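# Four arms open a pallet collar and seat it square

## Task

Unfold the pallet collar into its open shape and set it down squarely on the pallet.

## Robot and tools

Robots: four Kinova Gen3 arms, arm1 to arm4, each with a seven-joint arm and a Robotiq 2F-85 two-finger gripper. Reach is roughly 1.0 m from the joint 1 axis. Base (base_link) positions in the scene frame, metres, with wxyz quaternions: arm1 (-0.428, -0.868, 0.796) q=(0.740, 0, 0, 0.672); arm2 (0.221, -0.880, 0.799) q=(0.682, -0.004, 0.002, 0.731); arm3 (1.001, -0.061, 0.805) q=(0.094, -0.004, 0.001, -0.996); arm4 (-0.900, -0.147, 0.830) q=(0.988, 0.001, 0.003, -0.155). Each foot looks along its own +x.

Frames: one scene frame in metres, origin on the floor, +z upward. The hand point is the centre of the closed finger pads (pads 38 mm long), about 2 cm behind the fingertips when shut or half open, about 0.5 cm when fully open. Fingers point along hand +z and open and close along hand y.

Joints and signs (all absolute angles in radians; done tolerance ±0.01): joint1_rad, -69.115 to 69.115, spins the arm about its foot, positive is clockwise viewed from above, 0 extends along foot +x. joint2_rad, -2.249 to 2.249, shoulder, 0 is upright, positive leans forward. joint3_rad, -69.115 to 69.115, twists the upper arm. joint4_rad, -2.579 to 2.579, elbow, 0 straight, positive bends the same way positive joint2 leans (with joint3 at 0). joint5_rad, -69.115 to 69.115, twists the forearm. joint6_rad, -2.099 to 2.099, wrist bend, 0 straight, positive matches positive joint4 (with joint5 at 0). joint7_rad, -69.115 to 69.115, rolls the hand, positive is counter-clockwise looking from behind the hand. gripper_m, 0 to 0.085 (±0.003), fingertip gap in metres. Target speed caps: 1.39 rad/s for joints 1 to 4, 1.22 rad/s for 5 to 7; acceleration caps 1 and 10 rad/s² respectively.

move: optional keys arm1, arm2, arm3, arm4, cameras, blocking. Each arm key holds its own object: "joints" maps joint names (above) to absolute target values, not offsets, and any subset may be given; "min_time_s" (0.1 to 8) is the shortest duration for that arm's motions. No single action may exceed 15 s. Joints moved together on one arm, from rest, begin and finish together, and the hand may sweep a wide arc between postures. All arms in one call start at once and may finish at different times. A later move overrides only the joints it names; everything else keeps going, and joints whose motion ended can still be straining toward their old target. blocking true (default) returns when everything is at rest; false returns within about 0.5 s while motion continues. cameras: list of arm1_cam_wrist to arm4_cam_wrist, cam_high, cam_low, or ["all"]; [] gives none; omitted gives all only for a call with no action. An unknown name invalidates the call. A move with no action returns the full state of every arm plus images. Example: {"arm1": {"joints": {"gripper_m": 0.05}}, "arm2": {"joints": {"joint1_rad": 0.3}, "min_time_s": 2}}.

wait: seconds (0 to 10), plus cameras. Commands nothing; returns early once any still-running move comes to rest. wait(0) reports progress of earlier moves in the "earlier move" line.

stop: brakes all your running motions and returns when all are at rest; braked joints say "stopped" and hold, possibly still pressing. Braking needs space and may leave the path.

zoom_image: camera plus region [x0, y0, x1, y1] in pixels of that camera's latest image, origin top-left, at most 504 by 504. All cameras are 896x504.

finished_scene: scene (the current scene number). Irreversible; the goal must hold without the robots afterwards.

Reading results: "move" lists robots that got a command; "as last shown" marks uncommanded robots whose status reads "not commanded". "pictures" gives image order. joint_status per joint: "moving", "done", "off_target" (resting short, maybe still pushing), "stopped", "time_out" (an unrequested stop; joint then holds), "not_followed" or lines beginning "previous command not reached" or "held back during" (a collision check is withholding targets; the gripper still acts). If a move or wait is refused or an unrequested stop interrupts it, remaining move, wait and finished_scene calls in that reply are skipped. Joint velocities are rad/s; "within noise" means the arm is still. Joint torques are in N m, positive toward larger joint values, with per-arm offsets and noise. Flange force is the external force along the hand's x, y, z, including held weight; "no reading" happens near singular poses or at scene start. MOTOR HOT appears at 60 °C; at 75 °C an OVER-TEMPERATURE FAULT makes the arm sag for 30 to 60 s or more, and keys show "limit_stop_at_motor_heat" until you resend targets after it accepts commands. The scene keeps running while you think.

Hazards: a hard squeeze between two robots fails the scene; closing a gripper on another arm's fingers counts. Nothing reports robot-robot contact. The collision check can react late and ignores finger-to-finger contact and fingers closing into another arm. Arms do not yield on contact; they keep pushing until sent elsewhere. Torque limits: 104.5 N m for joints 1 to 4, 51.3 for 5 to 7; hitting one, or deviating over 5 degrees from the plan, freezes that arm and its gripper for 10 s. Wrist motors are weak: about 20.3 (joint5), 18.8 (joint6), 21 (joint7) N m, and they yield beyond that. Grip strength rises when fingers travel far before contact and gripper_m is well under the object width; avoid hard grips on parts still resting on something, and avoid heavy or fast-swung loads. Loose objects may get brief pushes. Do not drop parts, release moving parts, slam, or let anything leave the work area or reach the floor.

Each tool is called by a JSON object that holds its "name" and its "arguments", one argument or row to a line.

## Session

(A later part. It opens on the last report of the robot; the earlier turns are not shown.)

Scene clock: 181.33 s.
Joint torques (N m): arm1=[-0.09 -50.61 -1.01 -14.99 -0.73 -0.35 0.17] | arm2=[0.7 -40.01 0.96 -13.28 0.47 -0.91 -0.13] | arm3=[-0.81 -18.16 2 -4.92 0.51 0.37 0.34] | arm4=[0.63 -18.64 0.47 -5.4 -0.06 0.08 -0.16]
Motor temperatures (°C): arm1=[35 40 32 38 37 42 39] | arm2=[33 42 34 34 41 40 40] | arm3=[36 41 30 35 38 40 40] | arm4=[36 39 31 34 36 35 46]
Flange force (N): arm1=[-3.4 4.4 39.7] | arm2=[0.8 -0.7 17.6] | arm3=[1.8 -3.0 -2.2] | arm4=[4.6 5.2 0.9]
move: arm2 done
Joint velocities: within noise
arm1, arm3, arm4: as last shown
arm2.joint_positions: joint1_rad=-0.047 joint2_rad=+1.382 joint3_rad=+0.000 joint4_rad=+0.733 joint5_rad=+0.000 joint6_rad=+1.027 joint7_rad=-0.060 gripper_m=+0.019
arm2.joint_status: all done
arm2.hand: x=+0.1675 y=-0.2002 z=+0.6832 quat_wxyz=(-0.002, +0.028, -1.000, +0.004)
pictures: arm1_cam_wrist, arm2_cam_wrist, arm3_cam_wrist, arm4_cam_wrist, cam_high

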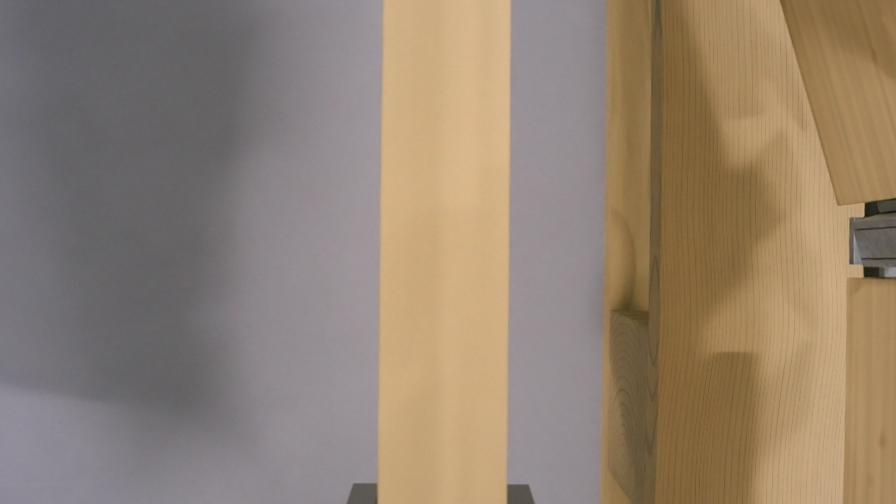

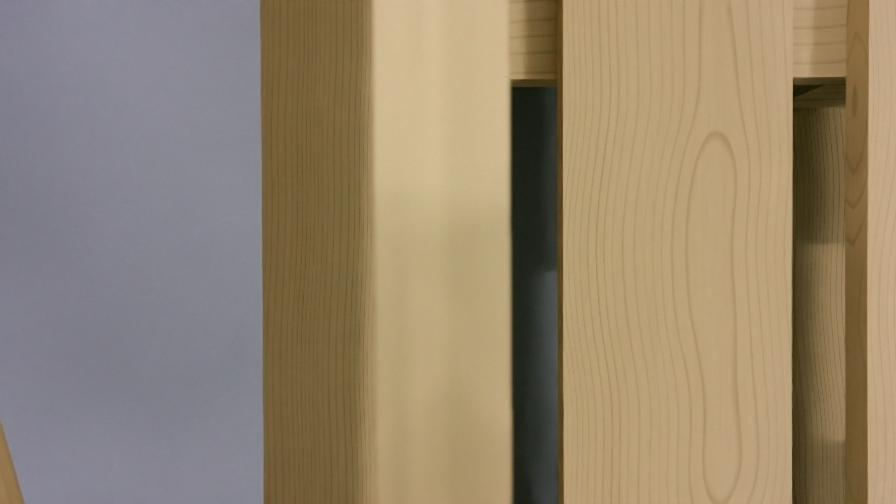

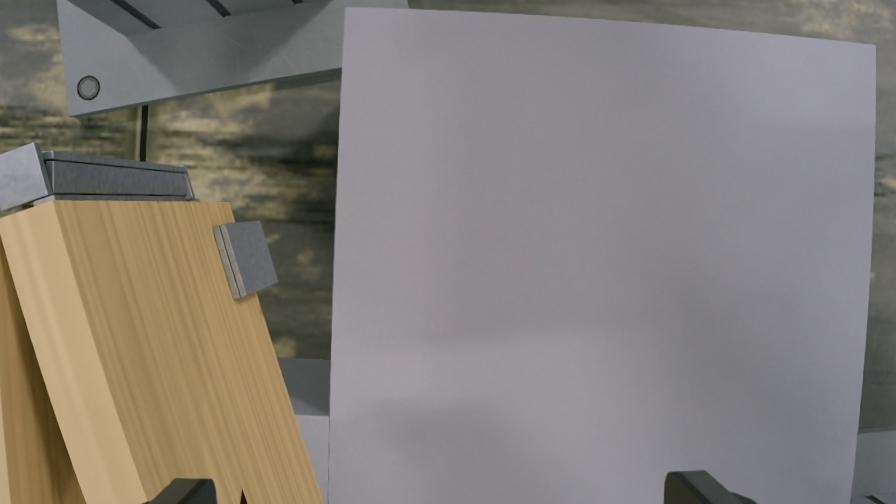

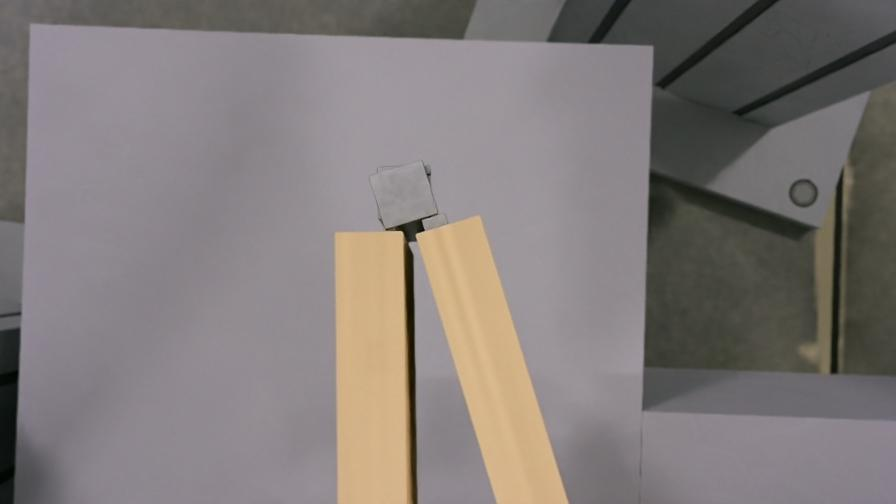

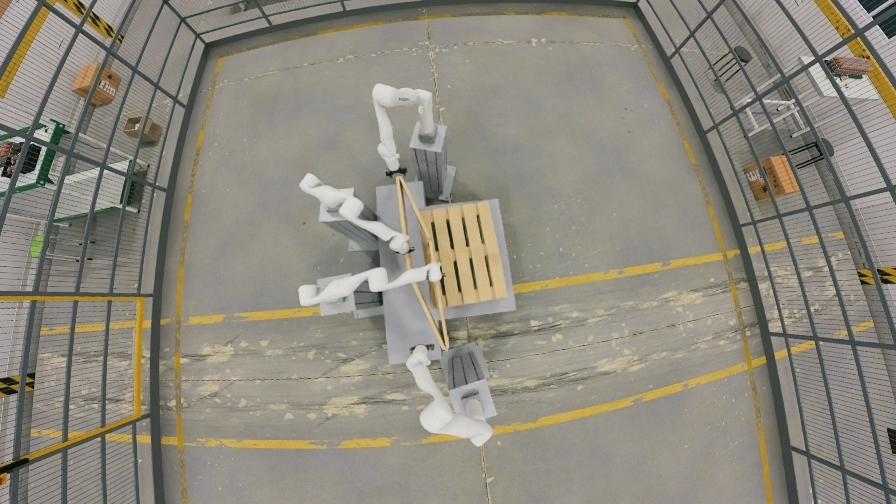

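{"name": "move", "arguments": {
  "arm3": {"joints":{"joint1_rad":-0.1968,"joint2_rad":1.0937,"joint4_rad":1.0715,"joint6_rad":0.9764,"joint7_rad":1.5255},"min_time_s":1.6},
  "arm4": {"joints":{"joint1_rad":-0.0638,"joint2_rad":0.9778,"joint4_rad":1.4424,"joint6_rad":0.7215,"joint7_rad":2.1585},"min_time_s":1.6},
  "cameras": ["arm3_cam_wrist", "arm4_cam_wrist"]
}}

Scene clock: 195.50 s.
Joint torques (N m): arm1=[-0.13 -50.64 -1.13 -14.96 -0.79 -0.33 0.17] | arm2=[0.71 -39.92 1.04 -13.27 0.46 -0.94 -0.14] | arm3=[-0.73 -23.83 2 -7.59 0.59 0.45 0.43] | arm4=[0.58 -23.17 0.46 -8.02 -0.06 0.1 -0.14]
Motor temperatures (°C): arm1=[35 42 32 38 37 42 39] | arm2=[33 43 34 34 41 40 40] | arm3=[36 41 30 35 38 40 40] | arm4=[36 39 31 34 36 35 46]
Flange force (N): arm1=[-3.6 4.5 39.8] | arm2=[0.8 -0.9 17.4] | arm3=[5.4 -0.9 -1.4] | arm4=[6.6 5.9 0.5]
move: arm3 done; arm4 done
Joint velocities: within noise
arm1, arm2: as last shown
arm3.joint_positions: joint1_rad=-0.197 joint2_rad=+1.094 joint3_rad=+0.000 joint4_rad=+1.072 joint5_rad=+0.000 joint6_rad=+0.976 joint7_rad=+1.525 gripper_m=+0.085
arm3.joint_status: all done
arm3.hand: x=+0.4037 y=-0.2766 z=+0.7999 quat_wxyz=(+0.001, -0.986, -0.169, +0.004)
arm4.joint_positions: joint1_rad=-0.064 joint2_rad=+0.978 joint3_rad=+0.000 joint4_rad=+1.442 joint5_rad=+0.000 joint6_rad=+0.721 joint7_rad=+2.158 gripper_m=+0.085
arm4.joint_status: all done
arm4.hand: x=-0.3663 y=-0.3073 z=+0.7996 quat_wxyz=(+0.002, +0.170, -0.986, -0.001)

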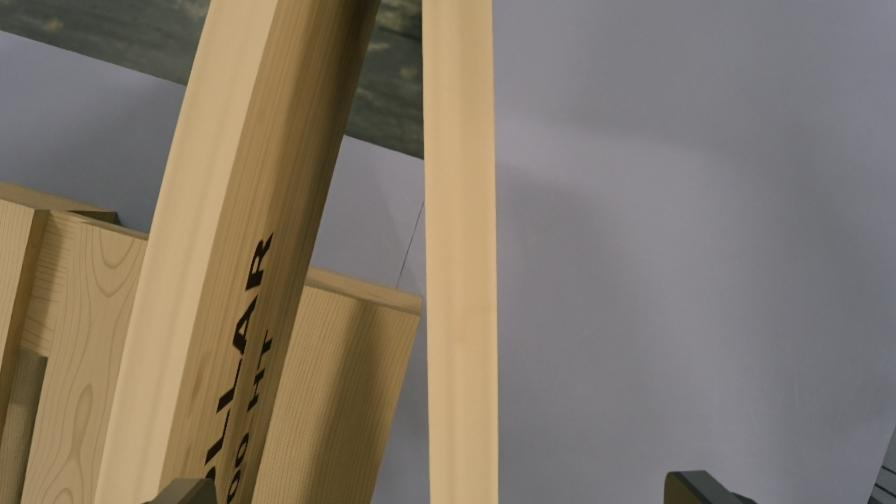

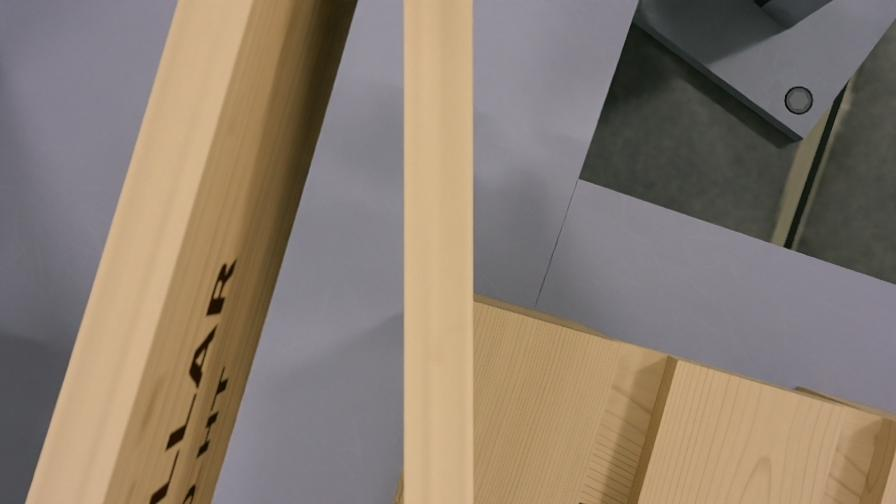

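{"name": "move", "arguments": {
  "arm3": {"joints":{"joint1_rad":-0.2085,"joint2_rad":1.2863,"joint4_rad":1.0302,"joint6_rad":0.825,"joint7_rad":1.5258},"min_time_s":1.2},
  "arm4": {"joints":{"joint1_rad":-0.0558,"joint2_rad":1.236,"joint4_rad":1.3626,"joint6_rad":0.5431,"joint7_rad":2.1665},"min_time_s":1.2},
  "cameras": ["arm3_cam_wrist", "arm4_cam_wrist"]
}}

Scene clock: 202.80 s.
Joint torques (N m): arm1=[-0.13 -50.66 -1.07 -14.99 -0.73 -0.3 0.12] | arm2=[0.76 -39.97 0.98 -13.31 0.46 -0.92 -0.14] | arm3=[-0.78 -24.42 1.97 -6.55 0.56 0.43 0.4] | arm4=[0.61 -24.05 0.53 -6.6 -0.06 0.14 -0.17]
Motor temperatures (°C): arm1=[35 42 32 38 37 42 39] | arm2=[33 44 34 34 41 40 40] | arm3=[36 41 30 35 38 40 40] | arm4=[36 39 31 34 36 35 46]
Flange force (N): arm1=[-3.5 4.2 39.8] | arm2=[0.9 -1.1 17.5] | arm3=[4.1 -1.0 -2.2] | arm4=[6.6 6.0 -1.7]
move: arm3 done; arm4 done
Joint velocities: within noise
arm1, arm2: as last shown
arm3.joint_positions: joint1_rad=-0.208 joint2_rad=+1.286 joint3_rad=+0.000 joint4_rad=+1.030 joint5_rad=+0.000 joint6_rad=+0.825 joint7_rad=+1.526 gripper_m=+0.085
arm3.joint_status: all done
arm3.hand: x=+0.4048 y=-0.2837 z=+0.6875 quat_wxyz=(+0.001, -0.985, -0.175, +0.004)
arm4.joint_positions: joint1_rad=-0.056 joint2_rad=+1.236 joint3_rad=+0.000 joint4_rad=+1.363 joint5_rad=+0.000 joint6_rad=+0.543 joint7_rad=+2.167 gripper_m=+0.085
arm4.joint_status: all done
arm4.hand: x=-0.3651 y=-0.3121 z=+0.6696 quat_wxyz=(+0.002, +0.170, -0.986, -0.001)

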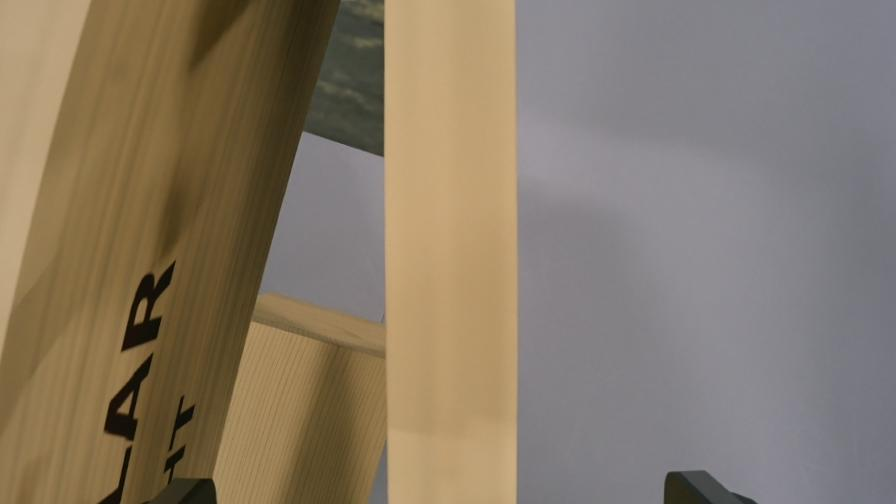

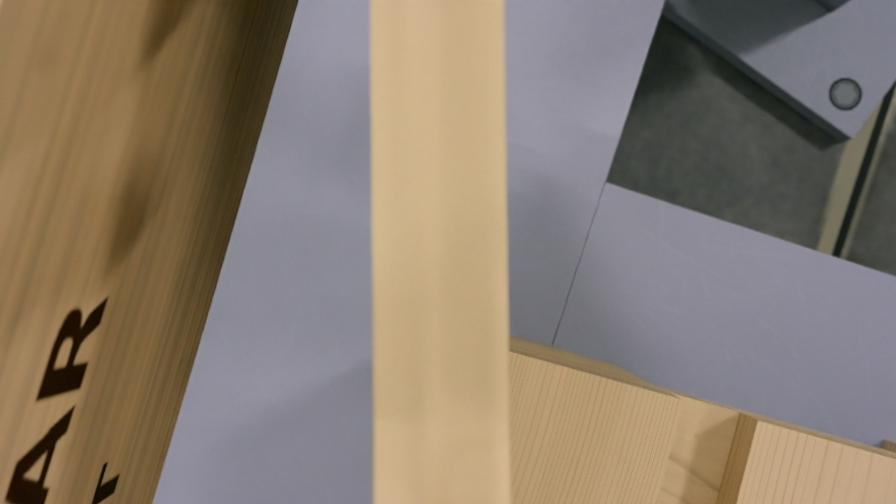

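{"name": "move", "arguments": {
  "arm3": {"joints":{"gripper_m":0.01}},
  "arm4": {"joints":{"gripper_m":0.01}},
  "cameras": ["arm3_cam_wrist", "arm4_cam_wrist"]
}}

Scene clock: 204.43 s.
Joint torques (N m): arm1=[0.98 -56.51 1.22 -17.73 0.15 -0.4 -0.19] | arm2=[1.89 -40.46 1.45 -12.84 0.39 0.08 -0.38] | arm3=[0.17 -24.5 4.82 -9.11 2.45 -1.47 0.51] | arm4=[0.58 -20.68 -0.53 -6.17 -0.47 0.19 0.07]
Motor temperatures (°C): arm1=[35 43 32 38 37 42 39] | arm2=[33 44 34 34 41 40 40] | arm3=[36 41 30 35 38 40 40] | arm4=[36 39 31 34 36 35 46]
Flange force (N): arm1=[-0.6 2.9 48.6] | arm2=[2.2 -0.7 19.7] | arm3=[11.6 0.6 -6.2] | arm4=[8.4 7.8 -8.2]
move: arm3 off_target; arm4 off_target
TORQUE WARNING: arm1's joint2_rad reached its warning level (56.7 N m). A warning alone does not stop the arm.
Joint velocities: within noise
arm1.joint_positions: joint1_rad=+0.552 joint2_rad=+1.250 joint3_rad=+0.000 joint4_rad=+1.061 joint5_rad=+0.000 joint6_rad=+0.831 joint7_rad=+0.681 gripper_m=+0.019
arm1.joint_status: not commanded
arm1.hand: x=-0.0271 y=-0.3795 z=+0.6901 quat_wxyz=(+0.000, +0.016, -1.000, +0.000)
arm2: as last shown
arm3.joint_positions: joint1_rad=-0.208 joint2_rad=+1.286 joint3_rad=+0.000 joint4_rad=+1.030 joint5_rad=+0.000 joint6_rad=+0.825 joint7_rad=+1.526 gripper_m=+0.019
arm3.joint_status: gripper_m off_target (ended at +0.019, target +0.010)
arm3.hand: x=+0.4048 y=-0.2837 z=+0.6875 quat_wxyz=(+0.001, -0.985, -0.175, +0.004)
arm4.joint_positions: joint1_rad=-0.056 joint2_rad=+1.236 joint3_rad=+0.000 joint4_rad=+1.363 joint5_rad=+0.000 joint6_rad=+0.543 joint7_rad=+2.167 gripper_m=+0.019
arm4.joint_status: gripper_m off_target (ended at +0.019, target +0.010)
arm4.hand: x=-0.3650 y=-0.3121 z=+0.6696 quat_wxyz=(+0.002, +0.170, -0.986, -0.001)

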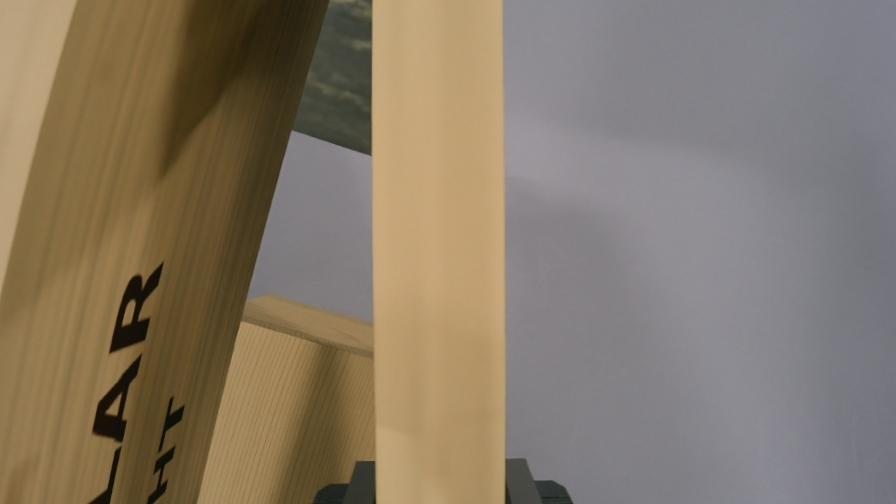

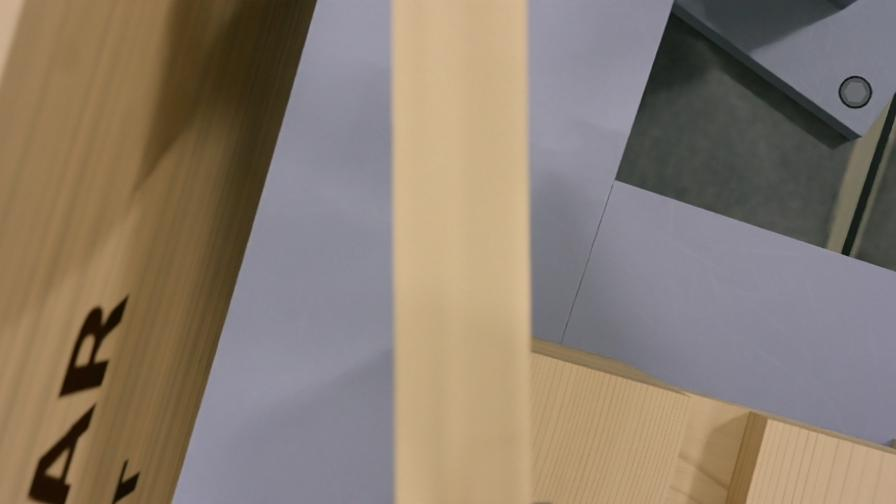

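{"name": "move", "arguments": {
  "arm1": {"joints":{"gripper_m":0.05}},
  "arm2": {"joints":{"gripper_m":0.05}}
}}

{"name": "move", "arguments": {
  "arm1": {"joints":{"joint2_rad":1.0673,"joint4_rad":1.0833,"joint6_rad":0.9909},"min_time_s":1.0},
  "arm2": {"joints":{"joint2_rad":1.2002,"joint4_rad":0.7665,"joint6_rad":1.1749},"min_time_s":1.0},
  "cameras": ["arm1_cam_wrist","arm2_cam_wrist","arm3_cam_wrist", "arm4_cam_wrist", "cam_low"]
}}

Scene clock: 208.43 s.
Joint torques (N m): arm1=[-0.07 -25.99 -0.69 -6.25 -0.14 -0.08 0.31] | arm2=[0.21 -28.77 0.6 -8.27 0.35 0.1 -0.27] | arm3=[-0.39 -42.69 3.12 -14.02 1.08 -0.39 0.53] | arm4=[0.23 -39.41 0.45 -12.12 -0.29 -0.44 -0.3]
Motor temperatures (°C): arm1=[35 43 32 38 37 42 39] | arm2=[33 44 34 34 41 40 40] | arm3=[36 41 30 35 38 40 40] | arm4=[36 39 31 34 36 35 46]
Flange force (N): arm1=[-1.5 2.5 0.8] | arm2=[-0.1 -1.0 2.5] | arm3=[5.9 -0.2 25.0] | arm4=[9.4 6.9 24.1]
move: arm1 done; arm2 done
Joint velocities: within noise
arm1.joint_positions: joint1_rad=+0.552 joint2_rad=+1.249 joint3_rad=+0.000 joint4_rad=+1.061 joint5_rad=+0.000 joint6_rad=+0.831 joint7_rad=+0.681 gripper_m=+0.050
arm1.joint_status: all done
arm1.hand: x=-0.0270 y=-0.3795 z=+0.6903 quat_wxyz=(+0.000, +0.016, -1.000, +0.000)
arm2.joint_positions: joint1_rad=-0.047 joint2_rad=+1.382 joint3_rad=+0.000 joint4_rad=+0.733 joint5_rad=+0.000 joint6_rad=+1.027 joint7_rad=-0.060 gripper_m=+0.050
arm2.joint_status: all done
arm2.hand: x=+0.1675 y=-0.2002 z=+0.6832 quat_wxyz=(-0.002, +0.028, -1.000, +0.004)
arm3, arm4: as last shown
arm3.joint_positions: joint1_rad=-0.209 joint2_rad=+1.286 joint3_rad=+0.000 joint4_rad=+1.030 joint5_rad=+0.000 joint6_rad=+0.825 joint7_rad=+1.526 gripper_m=+0.019
arm4.hand: x=-0.3651 y=-0.3121 z=+0.6696 quat_wxyz=(+0.002, +0.170, -0.986, -0.001)
pictures: none

Scene clock: 209.80 s.
Joint torques (N m): arm1=[-0.04 -25.39 -0.74 -7.19 -0.1 -0.08 0.26] | arm2=[0.23 -28.48 0.59 -8.95 0.36 0.05 -0.24] | arm3=[-0.42 -42.68 3.16 -14.07 1.05 -0.37 0.54] | arm4=[0.19 -39.39 0.41 -12.15 -0.29 -0.46 -0.3]
Motor temperatures (°C): arm1=[35 43 32 38 37 42 39] | arm2=[33 44 34 34 41 40 40] | arm3=[36 42 30 35 38 40 40] | arm4=[36 39 31 34 36 35 46]
Flange force (N): arm1=[-1.3 2.2 0.3] | arm2=[0.0 -0.6 2.7] | arm3=[6.2 -0.3 24.9] | arm4=[9.5 6.9 23.9]
move: arm1 done; arm2 done
Joint velocities: within noise
arm1.joint_positions: joint1_rad=+0.552 joint2_rad=+1.067 joint3_rad=+0.000 joint4_rad=+1.083 joint5_rad=+0.000 joint6_rad=+0.991 joint7_rad=+0.681 gripper_m=+0.050
arm1.joint_status: all done
arm1.hand: x=-0.0270 y=-0.3794 z=+0.7999 quat_wxyz=(+0.000, +0.016, -1.000, +0.000)
arm2.joint_positions: joint1_rad=-0.047 joint2_rad=+1.200 joint3_rad=+0.000 joint4_rad=+0.766 joint5_rad=+0.000 joint6_rad=+1.175 joint7_rad=-0.060 gripper_m=+0.050
arm2.joint_status: all done
arm2.hand: x=+0.1671 y=-0.1993 z=+0.7981 quat_wxyz=(-0.002, +0.028, -1.000, +0.004)
arm3, arm4: as last shown
arm3.joint_positions: joint1_rad=-0.208 joint2_rad=+1.286 joint3_rad=+0.000 joint4_rad=+1.030 joint5_rad=+0.000 joint6_rad=+0.825 joint7_rad=+1.526 gripper_m=+0.019

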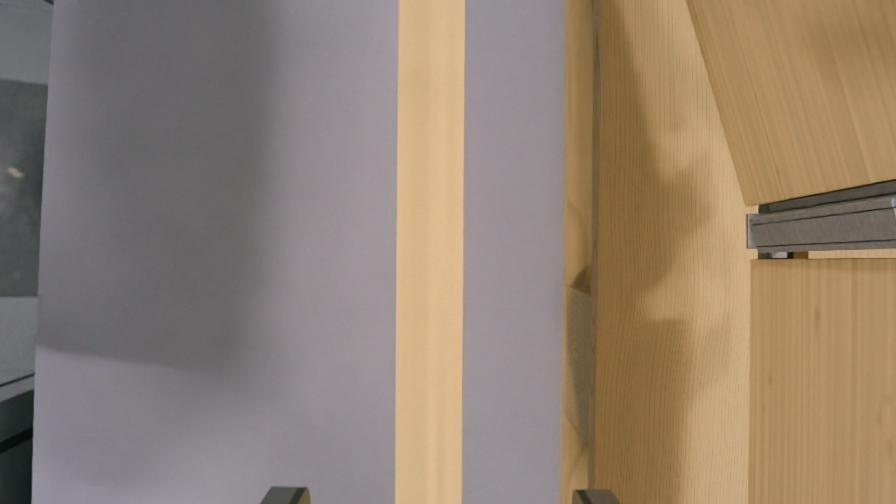

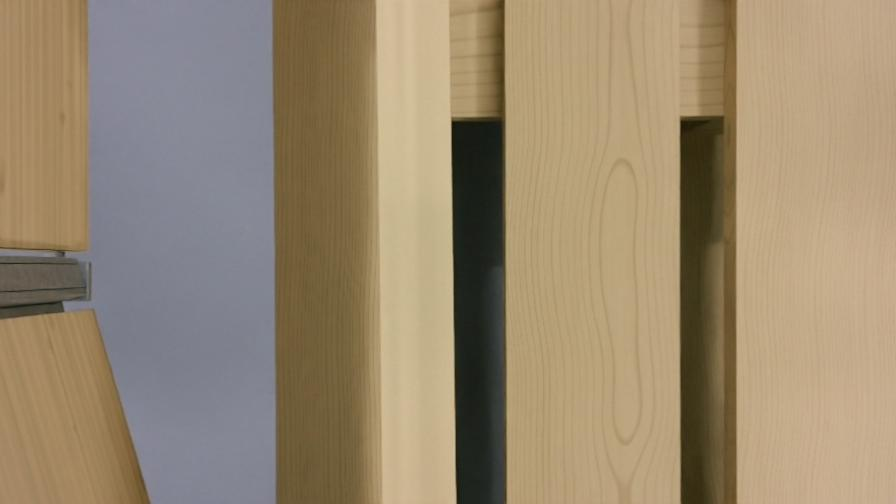

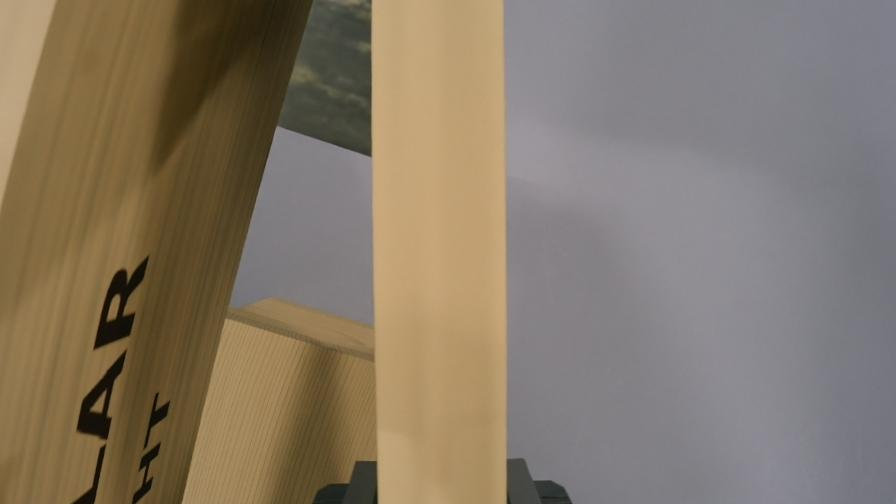

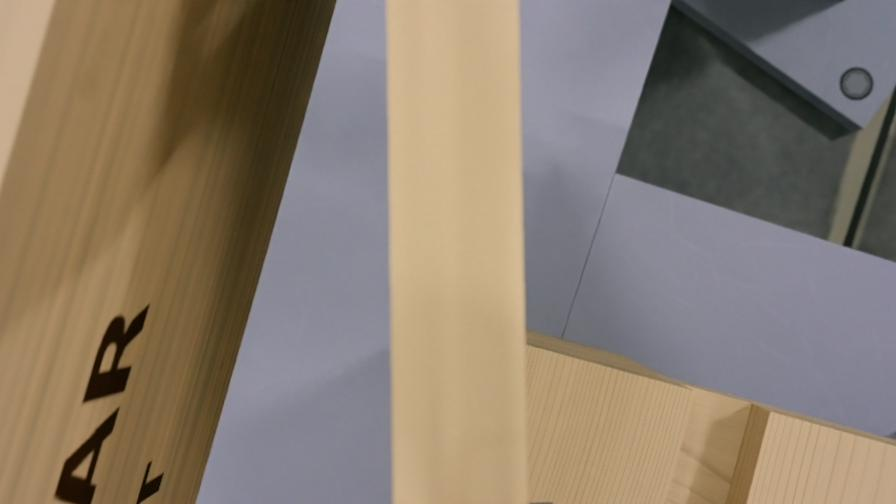

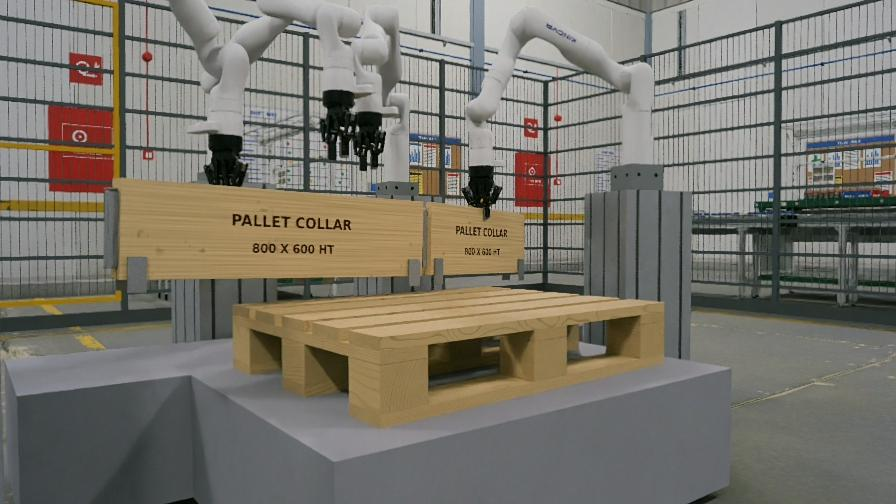

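{"name": "move", "arguments": {
  "arm1": {"joints":{"joint1_rad":0.0597,"joint2_rad":0.3,"joint4_rad":1.9,"joint6_rad":0.94,"joint7_rad":0.1561},"min_time_s":1.8},
  "arm2": {"joints":{"joint1_rad":0.4127,"joint2_rad":0.3,"joint4_rad":1.9,"joint6_rad":0.94,"joint7_rad":0.3432},"min_time_s":1.8},
  "arm3": {"joints":{"joint1_rad":-0.1293,"joint2_rad":1.2271,"joint4_rad":1.1169,"joint6_rad":0.7976,"joint7_rad":1.8183},"min_time_s":1.8},
  "arm4": {"joints":{"joint1_rad":-0.1442,"joint2_rad":1.1601,"joint4_rad":1.4655,"joint6_rad":0.516,"joint7_rad":2.2914},"min_time_s":1.8}
}}

{"name": "move", "arguments": {
  "arm3": {"joints":{"joint1_rad":-0.0459,"joint2_rad":1.1915,"joint4_rad":1.1702,"joint6_rad":0.7799,"joint7_rad":2.1151},"min_time_s":1.3},
  "arm4": {"joints":{"joint1_rad":-0.2374,"joint2_rad":1.1103,"joint4_rad":1.5351,"joint6_rad":0.4963,"joint7_rad":2.4116},"min_time_s":1.3},
  "cameras": ["arm3_cam_wrist", "arm4_cam_wrist", "cam_low"]
}}

Scene clock: 234.40 s.
Joint torques (N m): arm1=[-0.07 -13.39 -1.01 -6.95 -0.08 -0.11 0.23] | arm2=[0.35 -13.99 0.34 -7.83 0.34 0.12 -0.26] | arm3=[-1.3 -40.05 1.89 -11.82 0.52 0.6 0.62] | arm4=[0.85 -37.16 0.62 -9.78 -0.35 0.41 -0.29]
Motor temperatures (°C): arm1=[35 43 32 38 37 42 39] | arm2=[33 45 34 34 41 40 40] | arm3=[36 47 30 35 38 40 40] | arm4=[36 42 31 34 36 35 46]
Flange force (N): arm1=[-0.3 1.4 -0.5] | arm2=[0.1 -0.5 3.0] | arm3=[2.5 -0.8 24.4] | arm4=[4.1 5.6 25.2]
move: arm1 done; arm2 done; arm3 done; arm4 done
Joint velocities: within noise
arm1.joint_positions: joint1_rad=+0.060 joint2_rad=+0.300 joint3_rad=+0.000 joint4_rad=+1.900 joint5_rad=+0.000 joint6_rad=+0.940 joint7_rad=+0.156 gripper_m=+0.050
arm1.joint_status: all done
arm1.hand: x=-0.3448 y=-0.4971 z=+0.9860 quat_wxyz=(+0.000, +0.000, -1.000, -0.001)
arm2.joint_positions: joint1_rad=+0.413 joint2_rad=+0.300 joint3_rad=+0.000 joint4_rad=+1.900 joint5_rad=+0.000 joint6_rad=+0.940 joint7_rad=+0.343 gripper_m=+0.050
arm2.joint_status: all done
arm2.hand: x=+0.3717 y=-0.5298 z=+0.9875 quat_wxyz=(-0.002, +0.000, -1.000, +0.003)
arm3.joint_positions: joint1_rad=-0.129 joint2_rad=+1.227 joint3_rad=+0.000 joint4_rad=+1.117 joint5_rad=+0.000 joint6_rad=+0.798 joint7_rad=+1.818 gripper_m=+0.019
arm3.joint_status: all done
arm3.hand: x=+0.4022 y=-0.2317 z=+0.7050 quat_wxyz=(+0.002, -0.960, -0.279, +0.004)
arm4.joint_positions: joint1_rad=-0.144 joint2_rad=+1.160 joint3_rad=+0.000 joint4_rad=+1.465 joint5_rad=+0.000 joint6_rad=+0.516 joint7_rad=+2.291 gripper_m=+0.019
arm4.joint_status: all done
arm4.hand: x=-0.3711 y=-0.2611 z=+0.6951 quat_wxyz=(+0.002, +0.273, -0.962, -0.002)
pictures: none

Scene clock: 236.07 s.
Joint torques (N m): arm1=[-0.06 -13.43 -0.95 -6.96 -0.16 -0.07 0.29] | arm2=[0.28 -14.03 0.3 -7.82 0.37 0.12 -0.25] | arm3=[-1.26 -39.42 1.75 -11.62 0.44 0.56 0.68] | arm4=[0.81 -36.37 0.54 -9.53 -0.42 0.37 -0.34]
Motor temperatures (°C): arm1=[35 42 32 38 37 42 39] | arm2=[33 45 34 34 41 40 40] | arm3=[36 47 30 35 38 40 40] | arm4=[36 42 31 34 36 35 46]
Flange force (N): arm1=[-0.1 1.5 -0.3] | arm2=[-0.1 -0.4 3.0] | arm3=[2.5 0.0 24.3] | arm4=[3.3 5.7 25.7]
move: arm3 done; arm4 done
Joint velocities: within noise
arm1, arm2: as last shown
arm3.joint_positions: joint1_rad=-0.046 joint2_rad=+1.192 joint3_rad=+0.000 joint4_rad=+1.170 joint5_rad=+0.000 joint6_rad=+0.780 joint7_rad=+2.115 gripper_m=+0.019
arm3.joint_status: all done
arm3.hand: x=+0.3991 y=-0.1792 z=+0.7151 quat_wxyz=(+0.002, -0.925, -0.380, +0.004)
arm4.joint_positions: joint1_rad=-0.237 joint2_rad=+1.110 joint3_rad=+0.000 joint4_rad=+1.535 joint5_rad=+0.000 joint6_rad=+0.496 joint7_rad=+2.412 gripper_m=+0.019
arm4.joint_status: all done
arm4.hand: x=-0.3770 y=-0.2103 z=+0.7113 quat_wxyz=(+0.002, +0.374, -0.927, -0.002)

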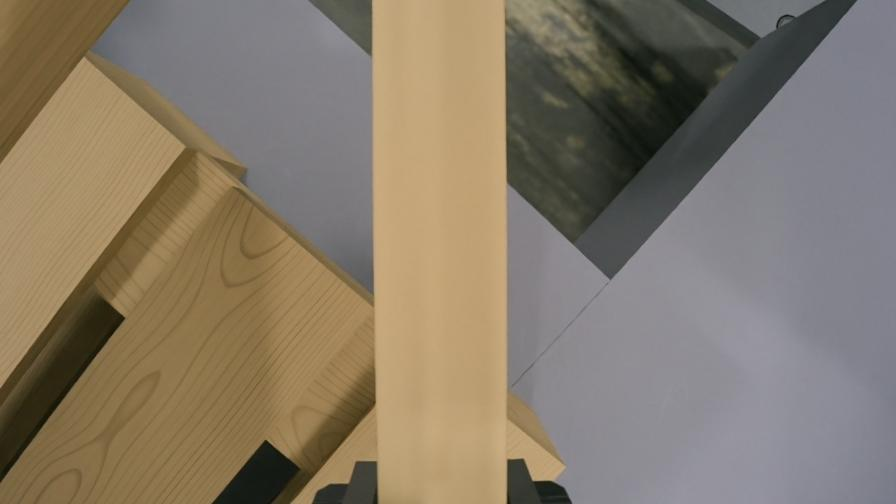

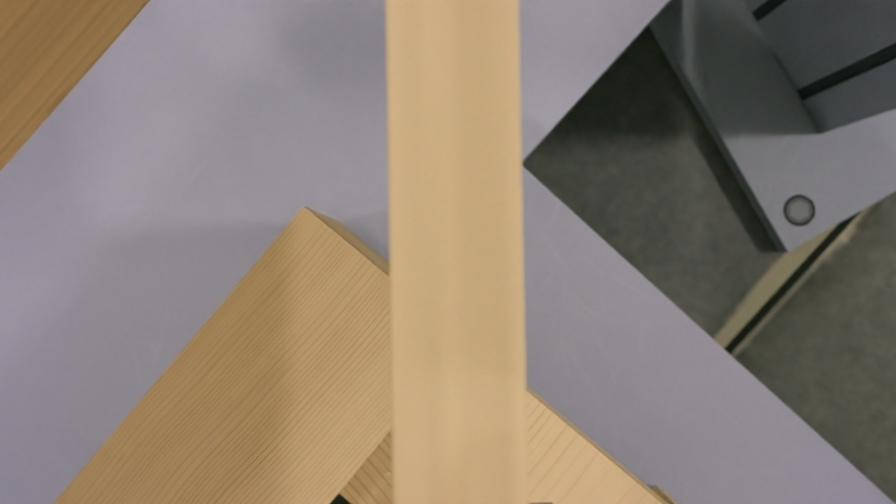

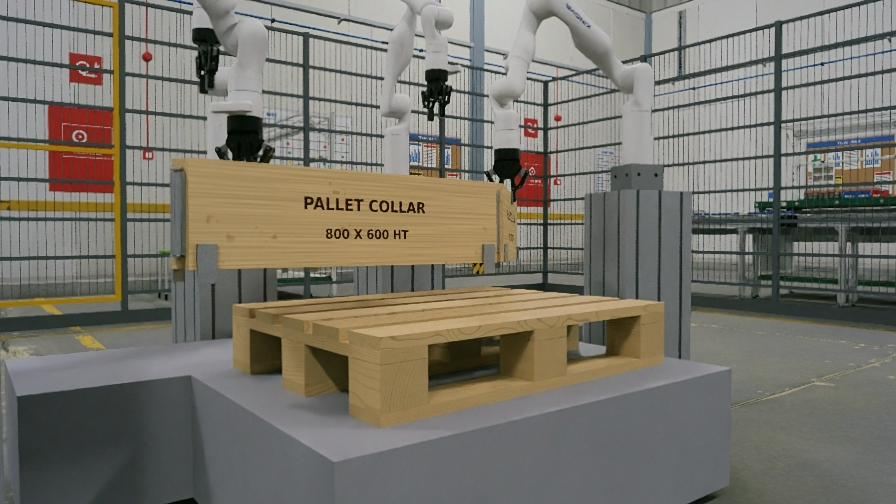

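{"name": "move", "arguments": {
  "arm3": {"joints":{"joint1_rad":0.0404,"joint2_rad":1.1832,"joint4_rad":1.1935,"joint6_rad":0.7649,"joint7_rad":2.4147},"min_time_s":1.3},
  "arm4": {"joints":{"joint1_rad":-0.3335,"joint2_rad":1.1003,"joint4_rad":1.5713,"joint6_rad":0.47,"joint7_rad":2.5288},"min_time_s":1.3}
}}

{"name": "move", "arguments": {
  "arm3": {"joints":{"joint1_rad":0.1283,"joint2_rad":1.1838,"joint4_rad":1.1917,"joint6_rad":0.7661,"joint7_rad":2.7159},"min_time_s":1.3},
  "arm4": {"joints":{"joint1_rad":-0.4314,"joint2_rad":1.096,"joint4_rad":1.587,"joint6_rad":0.4586,"joint7_rad":2.6442},"min_time_s":1.3}
}}

{"name": "move", "arguments": {
  "arm3": {"joints":{"joint1_rad":0.2157,"joint2_rad":1.1938,"joint4_rad":1.1639,"joint6_rad":0.7839,"joint7_rad":3.0167},"min_time_s":1.3},
  "arm4": {"joints":{"joint1_rad":-0.5287,"joint2_rad":1.0974,"joint4_rad":1.5817,"joint6_rad":0.4624,"joint7_rad":2.7603},"min_time_s":1.3}
}}

{"name": "move", "arguments": {
  "arm3": {"joints":{"joint1_rad":0.3017,"joint2_rad":1.2136,"joint4_rad":1.1098,"joint6_rad":0.8182,"joint7_rad":3.316},"min_time_s":1.3},
  "arm4": {"joints":{"joint1_rad":-0.6237,"joint2_rad":1.1043,"joint4_rad":1.5564,"joint6_rad":0.4809,"joint7_rad":2.8786},"min_time_s":1.3},
  "cameras": ["arm3_cam_wrist", "arm4_cam_wrist", "cam_low", "cam_high"]
}}

Scene clock: 240.53 s.
Joint torques (N m): arm1=[-0.04 -13.35 -1 -6.91 -0.1 -0.09 0.23] | arm2=[0.27 -14.02 0.32 -7.8 0.37 0.14 -0.26] | arm3=[-1.27 -39.28 1.77 -11.48 0.46 0.57 0.63] | arm4=[0.65 -35.63 0.33 -9.1 -0.46 0.37 -0.32]
Motor temperatures (°C): arm1=[35 42 32 38 37 42 39] | arm2=[33 45 34 34 41 40 40] | arm3=[36 48 30 35 38 40 40] | arm4=[36 43 31 34 36 35 46]
Flange force (N): arm1=[-0.3 1.4 -0.6] | arm2=[-0.1 -0.4 3.0] | arm3=[2.3 0.6 24.6] | arm4=[2.8 5.9 25.3]
move: arm3 done; arm4 done
Joint velocities: within noise
arm1, arm2: as last shown
arm3.joint_positions: joint1_rad=+0.040 joint2_rad=+1.183 joint3_rad=+0.000 joint4_rad=+1.194 joint5_rad=+0.000 joint6_rad=+0.765 joint7_rad=+2.415 gripper_m=+0.019
arm3.joint_status: all done
arm3.hand: x=+0.3958 y=-0.1262 z=+0.7152 quat_wxyz=(+0.002, -0.879, -0.476, +0.003)
arm4.joint_positions: joint1_rad=-0.333 joint2_rad=+1.100 joint3_rad=+0.000 joint4_rad=+1.571 joint5_rad=+0.000 joint6_rad=+0.470 joint7_rad=+2.529 gripper_m=+0.019
arm4.joint_status: all done
arm4.hand: x=-0.3825 y=-0.1600 z=+0.7113 quat_wxyz=(+0.002, +0.471, -0.882, -0.002)
pictures: none

Scene clock: 242.20 s.
Joint torques (N m): arm1=[-0.04 -13.38 -1.02 -6.87 -0.15 -0.07 0.24] | arm2=[0.31 -14.01 0.3 -7.81 0.34 0.14 -0.24] | arm3=[-1.32 -39.71 1.74 -11.59 0.52 0.5 0.79] | arm4=[0.57 -34.65 0.05 -8.3 -0.68 0.72 -0.36]
Motor temperatures (°C): arm1=[35 42 32 38 37 42 39] | arm2=[33 45 34 34 41 40 40] | arm3=[36 48 30 35 38 40 40] | arm4=[36 43 31 34 36 35 46]
Flange force (N): arm1=[-0.3 1.6 -0.5] | arm2=[0.0 -0.4 3.0] | arm3=[1.7 1.0 25.2] | arm4=[2.0 5.5 24.7]
move: arm3 done; arm4 done
Joint velocities: within noise
arm1, arm2: as last shown
arm3.joint_positions: joint1_rad=+0.128 joint2_rad=+1.184 joint3_rad=+0.000 joint4_rad=+1.192 joint5_rad=+0.000 joint6_rad=+0.766 joint7_rad=+2.716 gripper_m=+0.019
arm3.joint_status: all done
arm3.hand: x=+0.3920 y=-0.0730 z=+0.7153 quat_wxyz=(+0.003, -0.824, -0.567, +0.003)
arm4.joint_positions: joint1_rad=-0.431 joint2_rad=+1.096 joint3_rad=+0.000 joint4_rad=+1.587 joint5_rad=+0.000 joint6_rad=+0.459 joint7_rad=+2.644 gripper_m=+0.019
arm4.joint_status: all done
arm4.hand: x=-0.3877 y=-0.1098 z=+0.7114 quat_wxyz=(+0.001, +0.562, -0.827, -0.002)
pictures: none

Scene clock: 243.87 s.
Joint torques (N m): arm1=[-0.03 -13.4 -0.99 -6.91 -0.15 -0.04 0.28] | arm2=[0.3 -14.04 0.28 -7.79 0.34 0.12 -0.28] | arm3=[-1.29 -40.89 1.65 -12.22 0.46 0.22 0.76] | arm4=[0.3 -33.81 -0.16 -7.69 -0.59 1.22 -0.31]
Motor temperatures (°C): arm1=[35 42 32 38 37 42 39] | arm2=[33 45 34 34 41 40 40] | arm3=[36 48 30 36 38 40 40] | arm4=[36 43 31 34 36 35 46]
Flange force (N): arm1=[-0.1 1.5 -0.3] | arm2=[-0.1 -0.4 3.0] | arm3=[1.2 1.1 26.1] | arm4=[1.6 5.4 23.9]
move: arm3 done; arm4 done
Joint velocities: within noise
arm1, arm2: as last shown
arm3.joint_positions: joint1_rad=+0.216 joint2_rad=+1.194 joint3_rad=+0.000 joint4_rad=+1.164 joint5_rad=+0.000 joint6_rad=+0.784 joint7_rad=+3.017 gripper_m=+0.019
arm3.joint_status: all done
arm3.hand: x=+0.3877 y=-0.0197 z=+0.7154 quat_wxyz=(+0.003, -0.759, -0.651, +0.003)
arm4.joint_positions: joint1_rad=-0.529 joint2_rad=+1.097 joint3_rad=+0.000 joint4_rad=+1.582 joint5_rad=+0.000 joint6_rad=+0.462 joint7_rad=+2.760 gripper_m=+0.019
arm4.joint_status: all done
arm4.hand: x=-0.3924 y=-0.0599 z=+0.7116 quat_wxyz=(+0.001, +0.647, -0.762, -0.002)
pictures: none

Scene clock: 245.53 s.
Joint torques (N m): arm1=[-0.06 -13.44 -1.02 -6.82 -0.12 -0.09 0.28] | arm2=[0.3 -14.02 0.33 -7.81 0.32 0.14 -0.24] | arm3=[-0.12 -41.42 2.38 -10.18 0.44 1.42 0.53] | arm4=[-1.42 -29.16 -1.89 -2.12 -0.49 4.26 0.18]
Motor temperatures (°C): arm1=[35 42 32 38 37 42 39] | arm2=[33 45 34 34 41 40 40] | arm3=[36 48 30 36 38 40 40] | arm4=[36 43 31 34 36 35 46]
Flange force (N): arm1=[-0.3 1.9 -0.6] | arm2=[0.0 -0.4 3.0] | arm3=[1.1 -7.3 28.8] | arm4=[1.3 -3.7 21.6]
move: arm3 done; arm4 done
Joint velocities: within noise
arm1, arm2: as last shown
arm3.joint_positions: joint1_rad=+0.302 joint2_rad=+1.214 joint3_rad=+0.000 joint4_rad=+1.110 joint5_rad=+0.000 joint6_rad=+0.818 joint7_rad=+3.316 gripper_m=+0.019
arm3.joint_status: all done
arm3.hand: x=+0.3831 y=+0.0339 z=+0.7154 quat_wxyz=(+0.003, -0.685, -0.729, +0.002)
arm4.joint_positions: joint1_rad=-0.624 joint2_rad=+1.104 joint3_rad=+0.000 joint4_rad=+1.556 joint5_rad=+0.000 joint6_rad=+0.481 joint7_rad=+2.879 gripper_m=+0.019
arm4.joint_status: all done
arm4.hand: x=-0.3967 y=-0.0101 z=+0.7118 quat_wxyz=(+0.001, +0.725, -0.689, -0.002)
pictures: arm3_cam_wrist, arm4_cam_wrist, cam_high, cam_low

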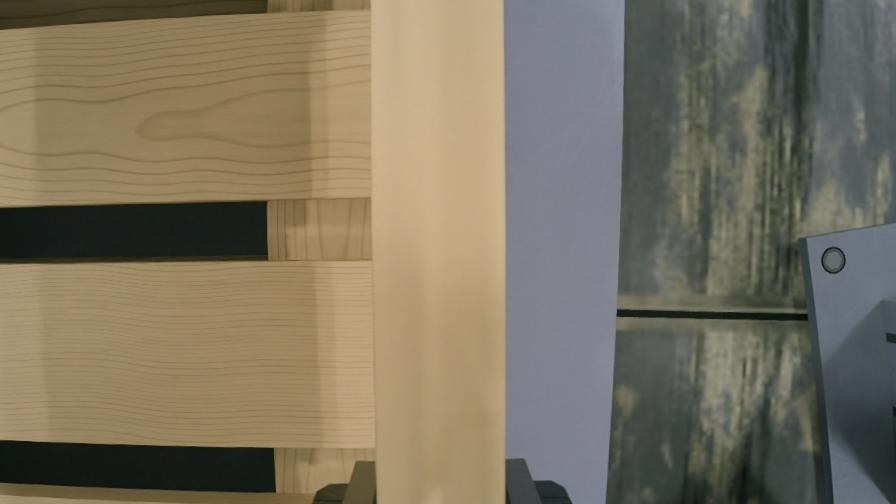

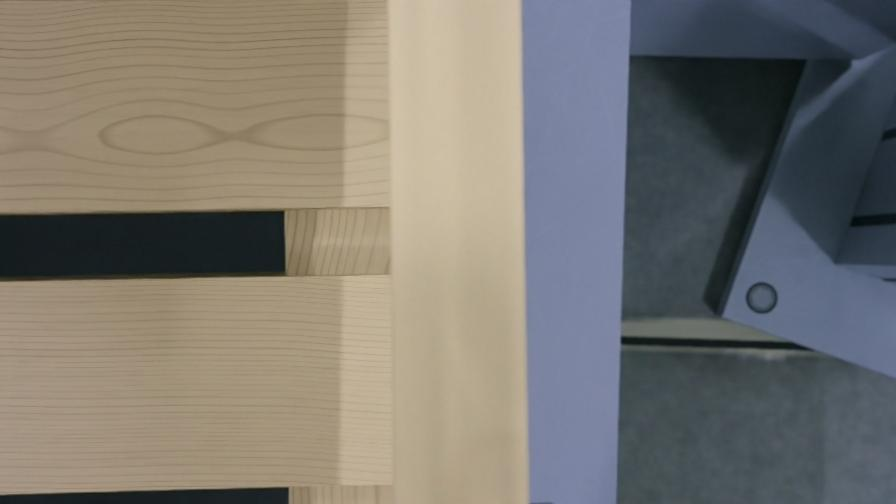

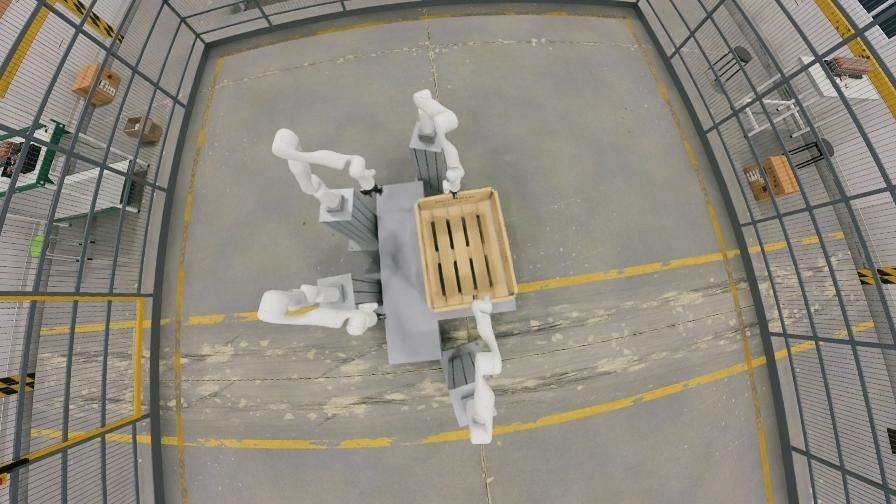

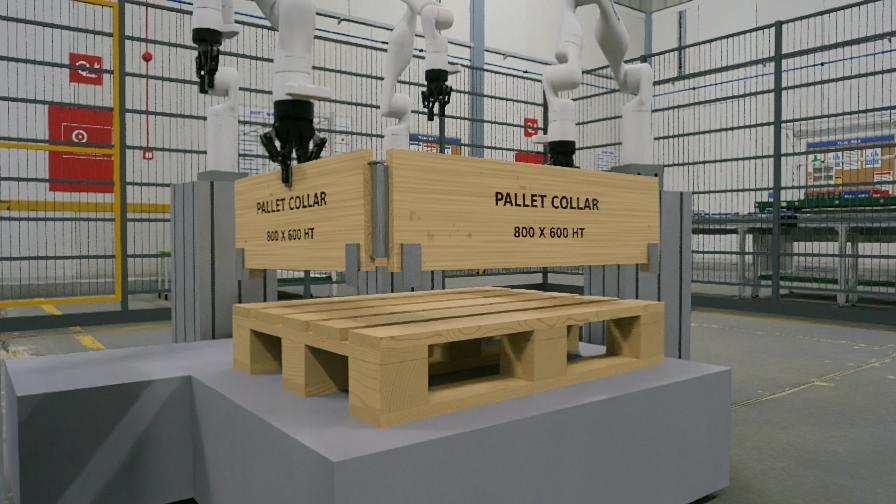

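{"name": "move", "arguments": {
  "arm1": {"joints":{"joint1_rad":0.0882,"joint2_rad":0.867,"joint4_rad":1.4862,"joint6_rad":0.7883,"joint7_rad":0.2448},"min_time_s":1.3},
  "arm2": {"joints":{"joint1_rad":0.4061,"joint2_rad":1.043,"joint4_rad":1.0628,"joint6_rad":1.0358,"joint7_rad":0.3968},"min_time_s":1.3},
  "cameras": ["arm1_cam_wrist", "arm2_cam_wrist"]
}}

Scene clock: 253.00 s.
Joint torques (N m): arm1=[-0.1 -21.91 -0.73 -5.98 -0.11 -0.1 0.27] | arm2=[0.35 -26.44 0.59 -8.32 0.35 0.08 -0.26] | arm3=[-0.08 -41.34 2.24 -10.15 0.37 1.45 0.56] | arm4=[-1.36 -29.11 -1.83 -2.11 -0.46 4.28 0.21]
Motor temperatures (°C): arm1=[35 41 32 38 37 42 39] | arm2=[33 44 34 34 41 40 40] | arm3=[36 48 30 36 38 40 40] | arm4=[36 43 31 34 36 35 46]
Flange force (N): arm1=[-0.1 2.2 0.1] | arm2=[0.2 -0.4 2.8] | arm3=[1.0 -7.2 28.7] | arm4=[1.2 -3.6 21.5]
move: arm1 done; arm2 done
Joint velocities: within noise
arm1.joint_positions: joint1_rad=+0.088 joint2_rad=+0.867 joint3_rad=+0.000 joint4_rad=+1.486 joint5_rad=+0.000 joint6_rad=+0.788 joint7_rad=+0.245 gripper_m=+0.050
arm1.joint_status: all done
arm1.hand: x=-0.3039 y=-0.3377 z=+0.8197 quat_wxyz=(+0.000, +0.030, -1.000, +0.000)
arm2.joint_positions: joint1_rad=+0.406 joint2_rad=+1.043 joint3_rad=+0.000 joint4_rad=+1.063 joint5_rad=+0.000 joint6_rad=+1.036 joint7_rad=+0.397 gripper_m=+0.050
arm2.joint_status: all done
arm2.hand: x=+0.4544 y=-0.2896 z=+0.8205 quat_wxyz=(-0.002, +0.030, -1.000, +0.004)
arm3, arm4: as last shown
arm4.hand: x=-0.3967 y=-0.0101 z=+0.7117 quat_wxyz=(+0.001, +0.725, -0.689, -0.002)

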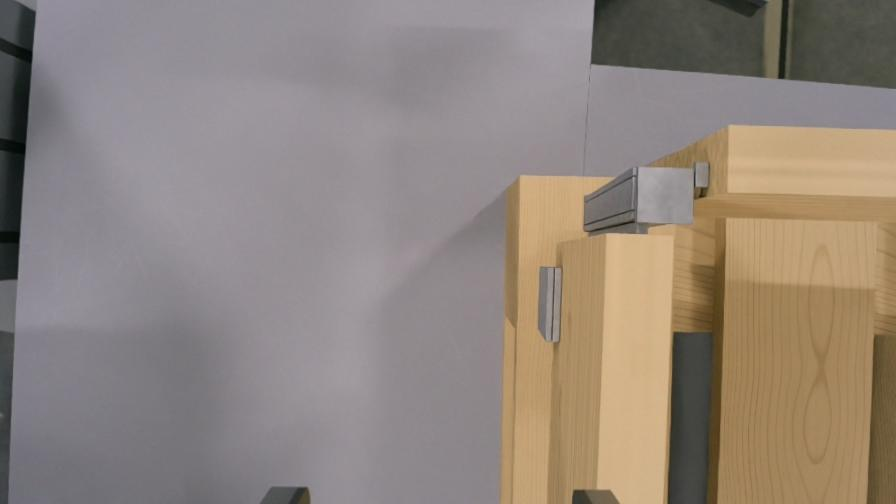

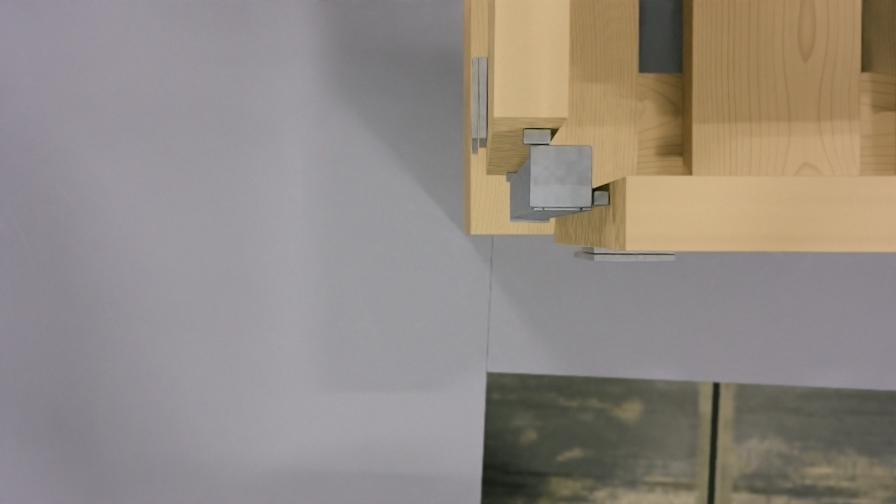

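{"name": "zoom_image", "arguments": {
  "camera": "arm1_cam_wrist",
  "region": [490, 110, 896, 504]
}}

{"name": "zoom_image", "arguments": {
  "camera": "arm2_cam_wrist",
  "region": [440, 0, 896, 300]
}}

Scaled by 1.241 from the camera's image (finer frame: 1280x720).

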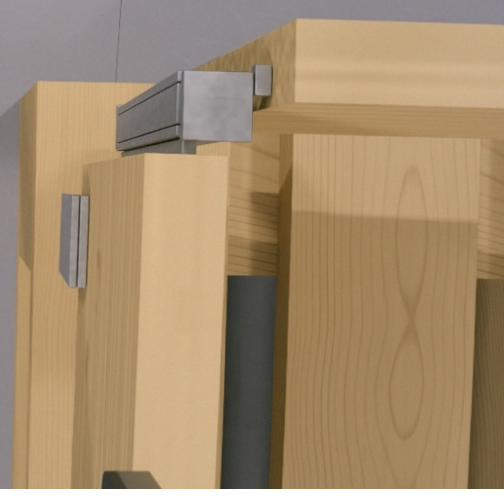

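Scaled by 1.105 from the camera's image (finer frame: 1280x720).

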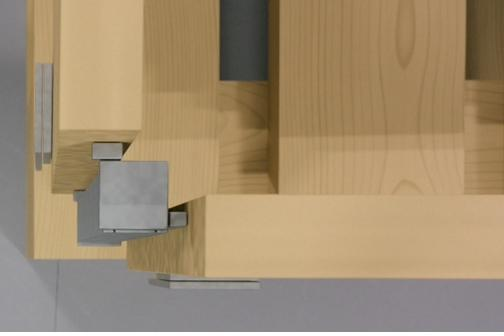

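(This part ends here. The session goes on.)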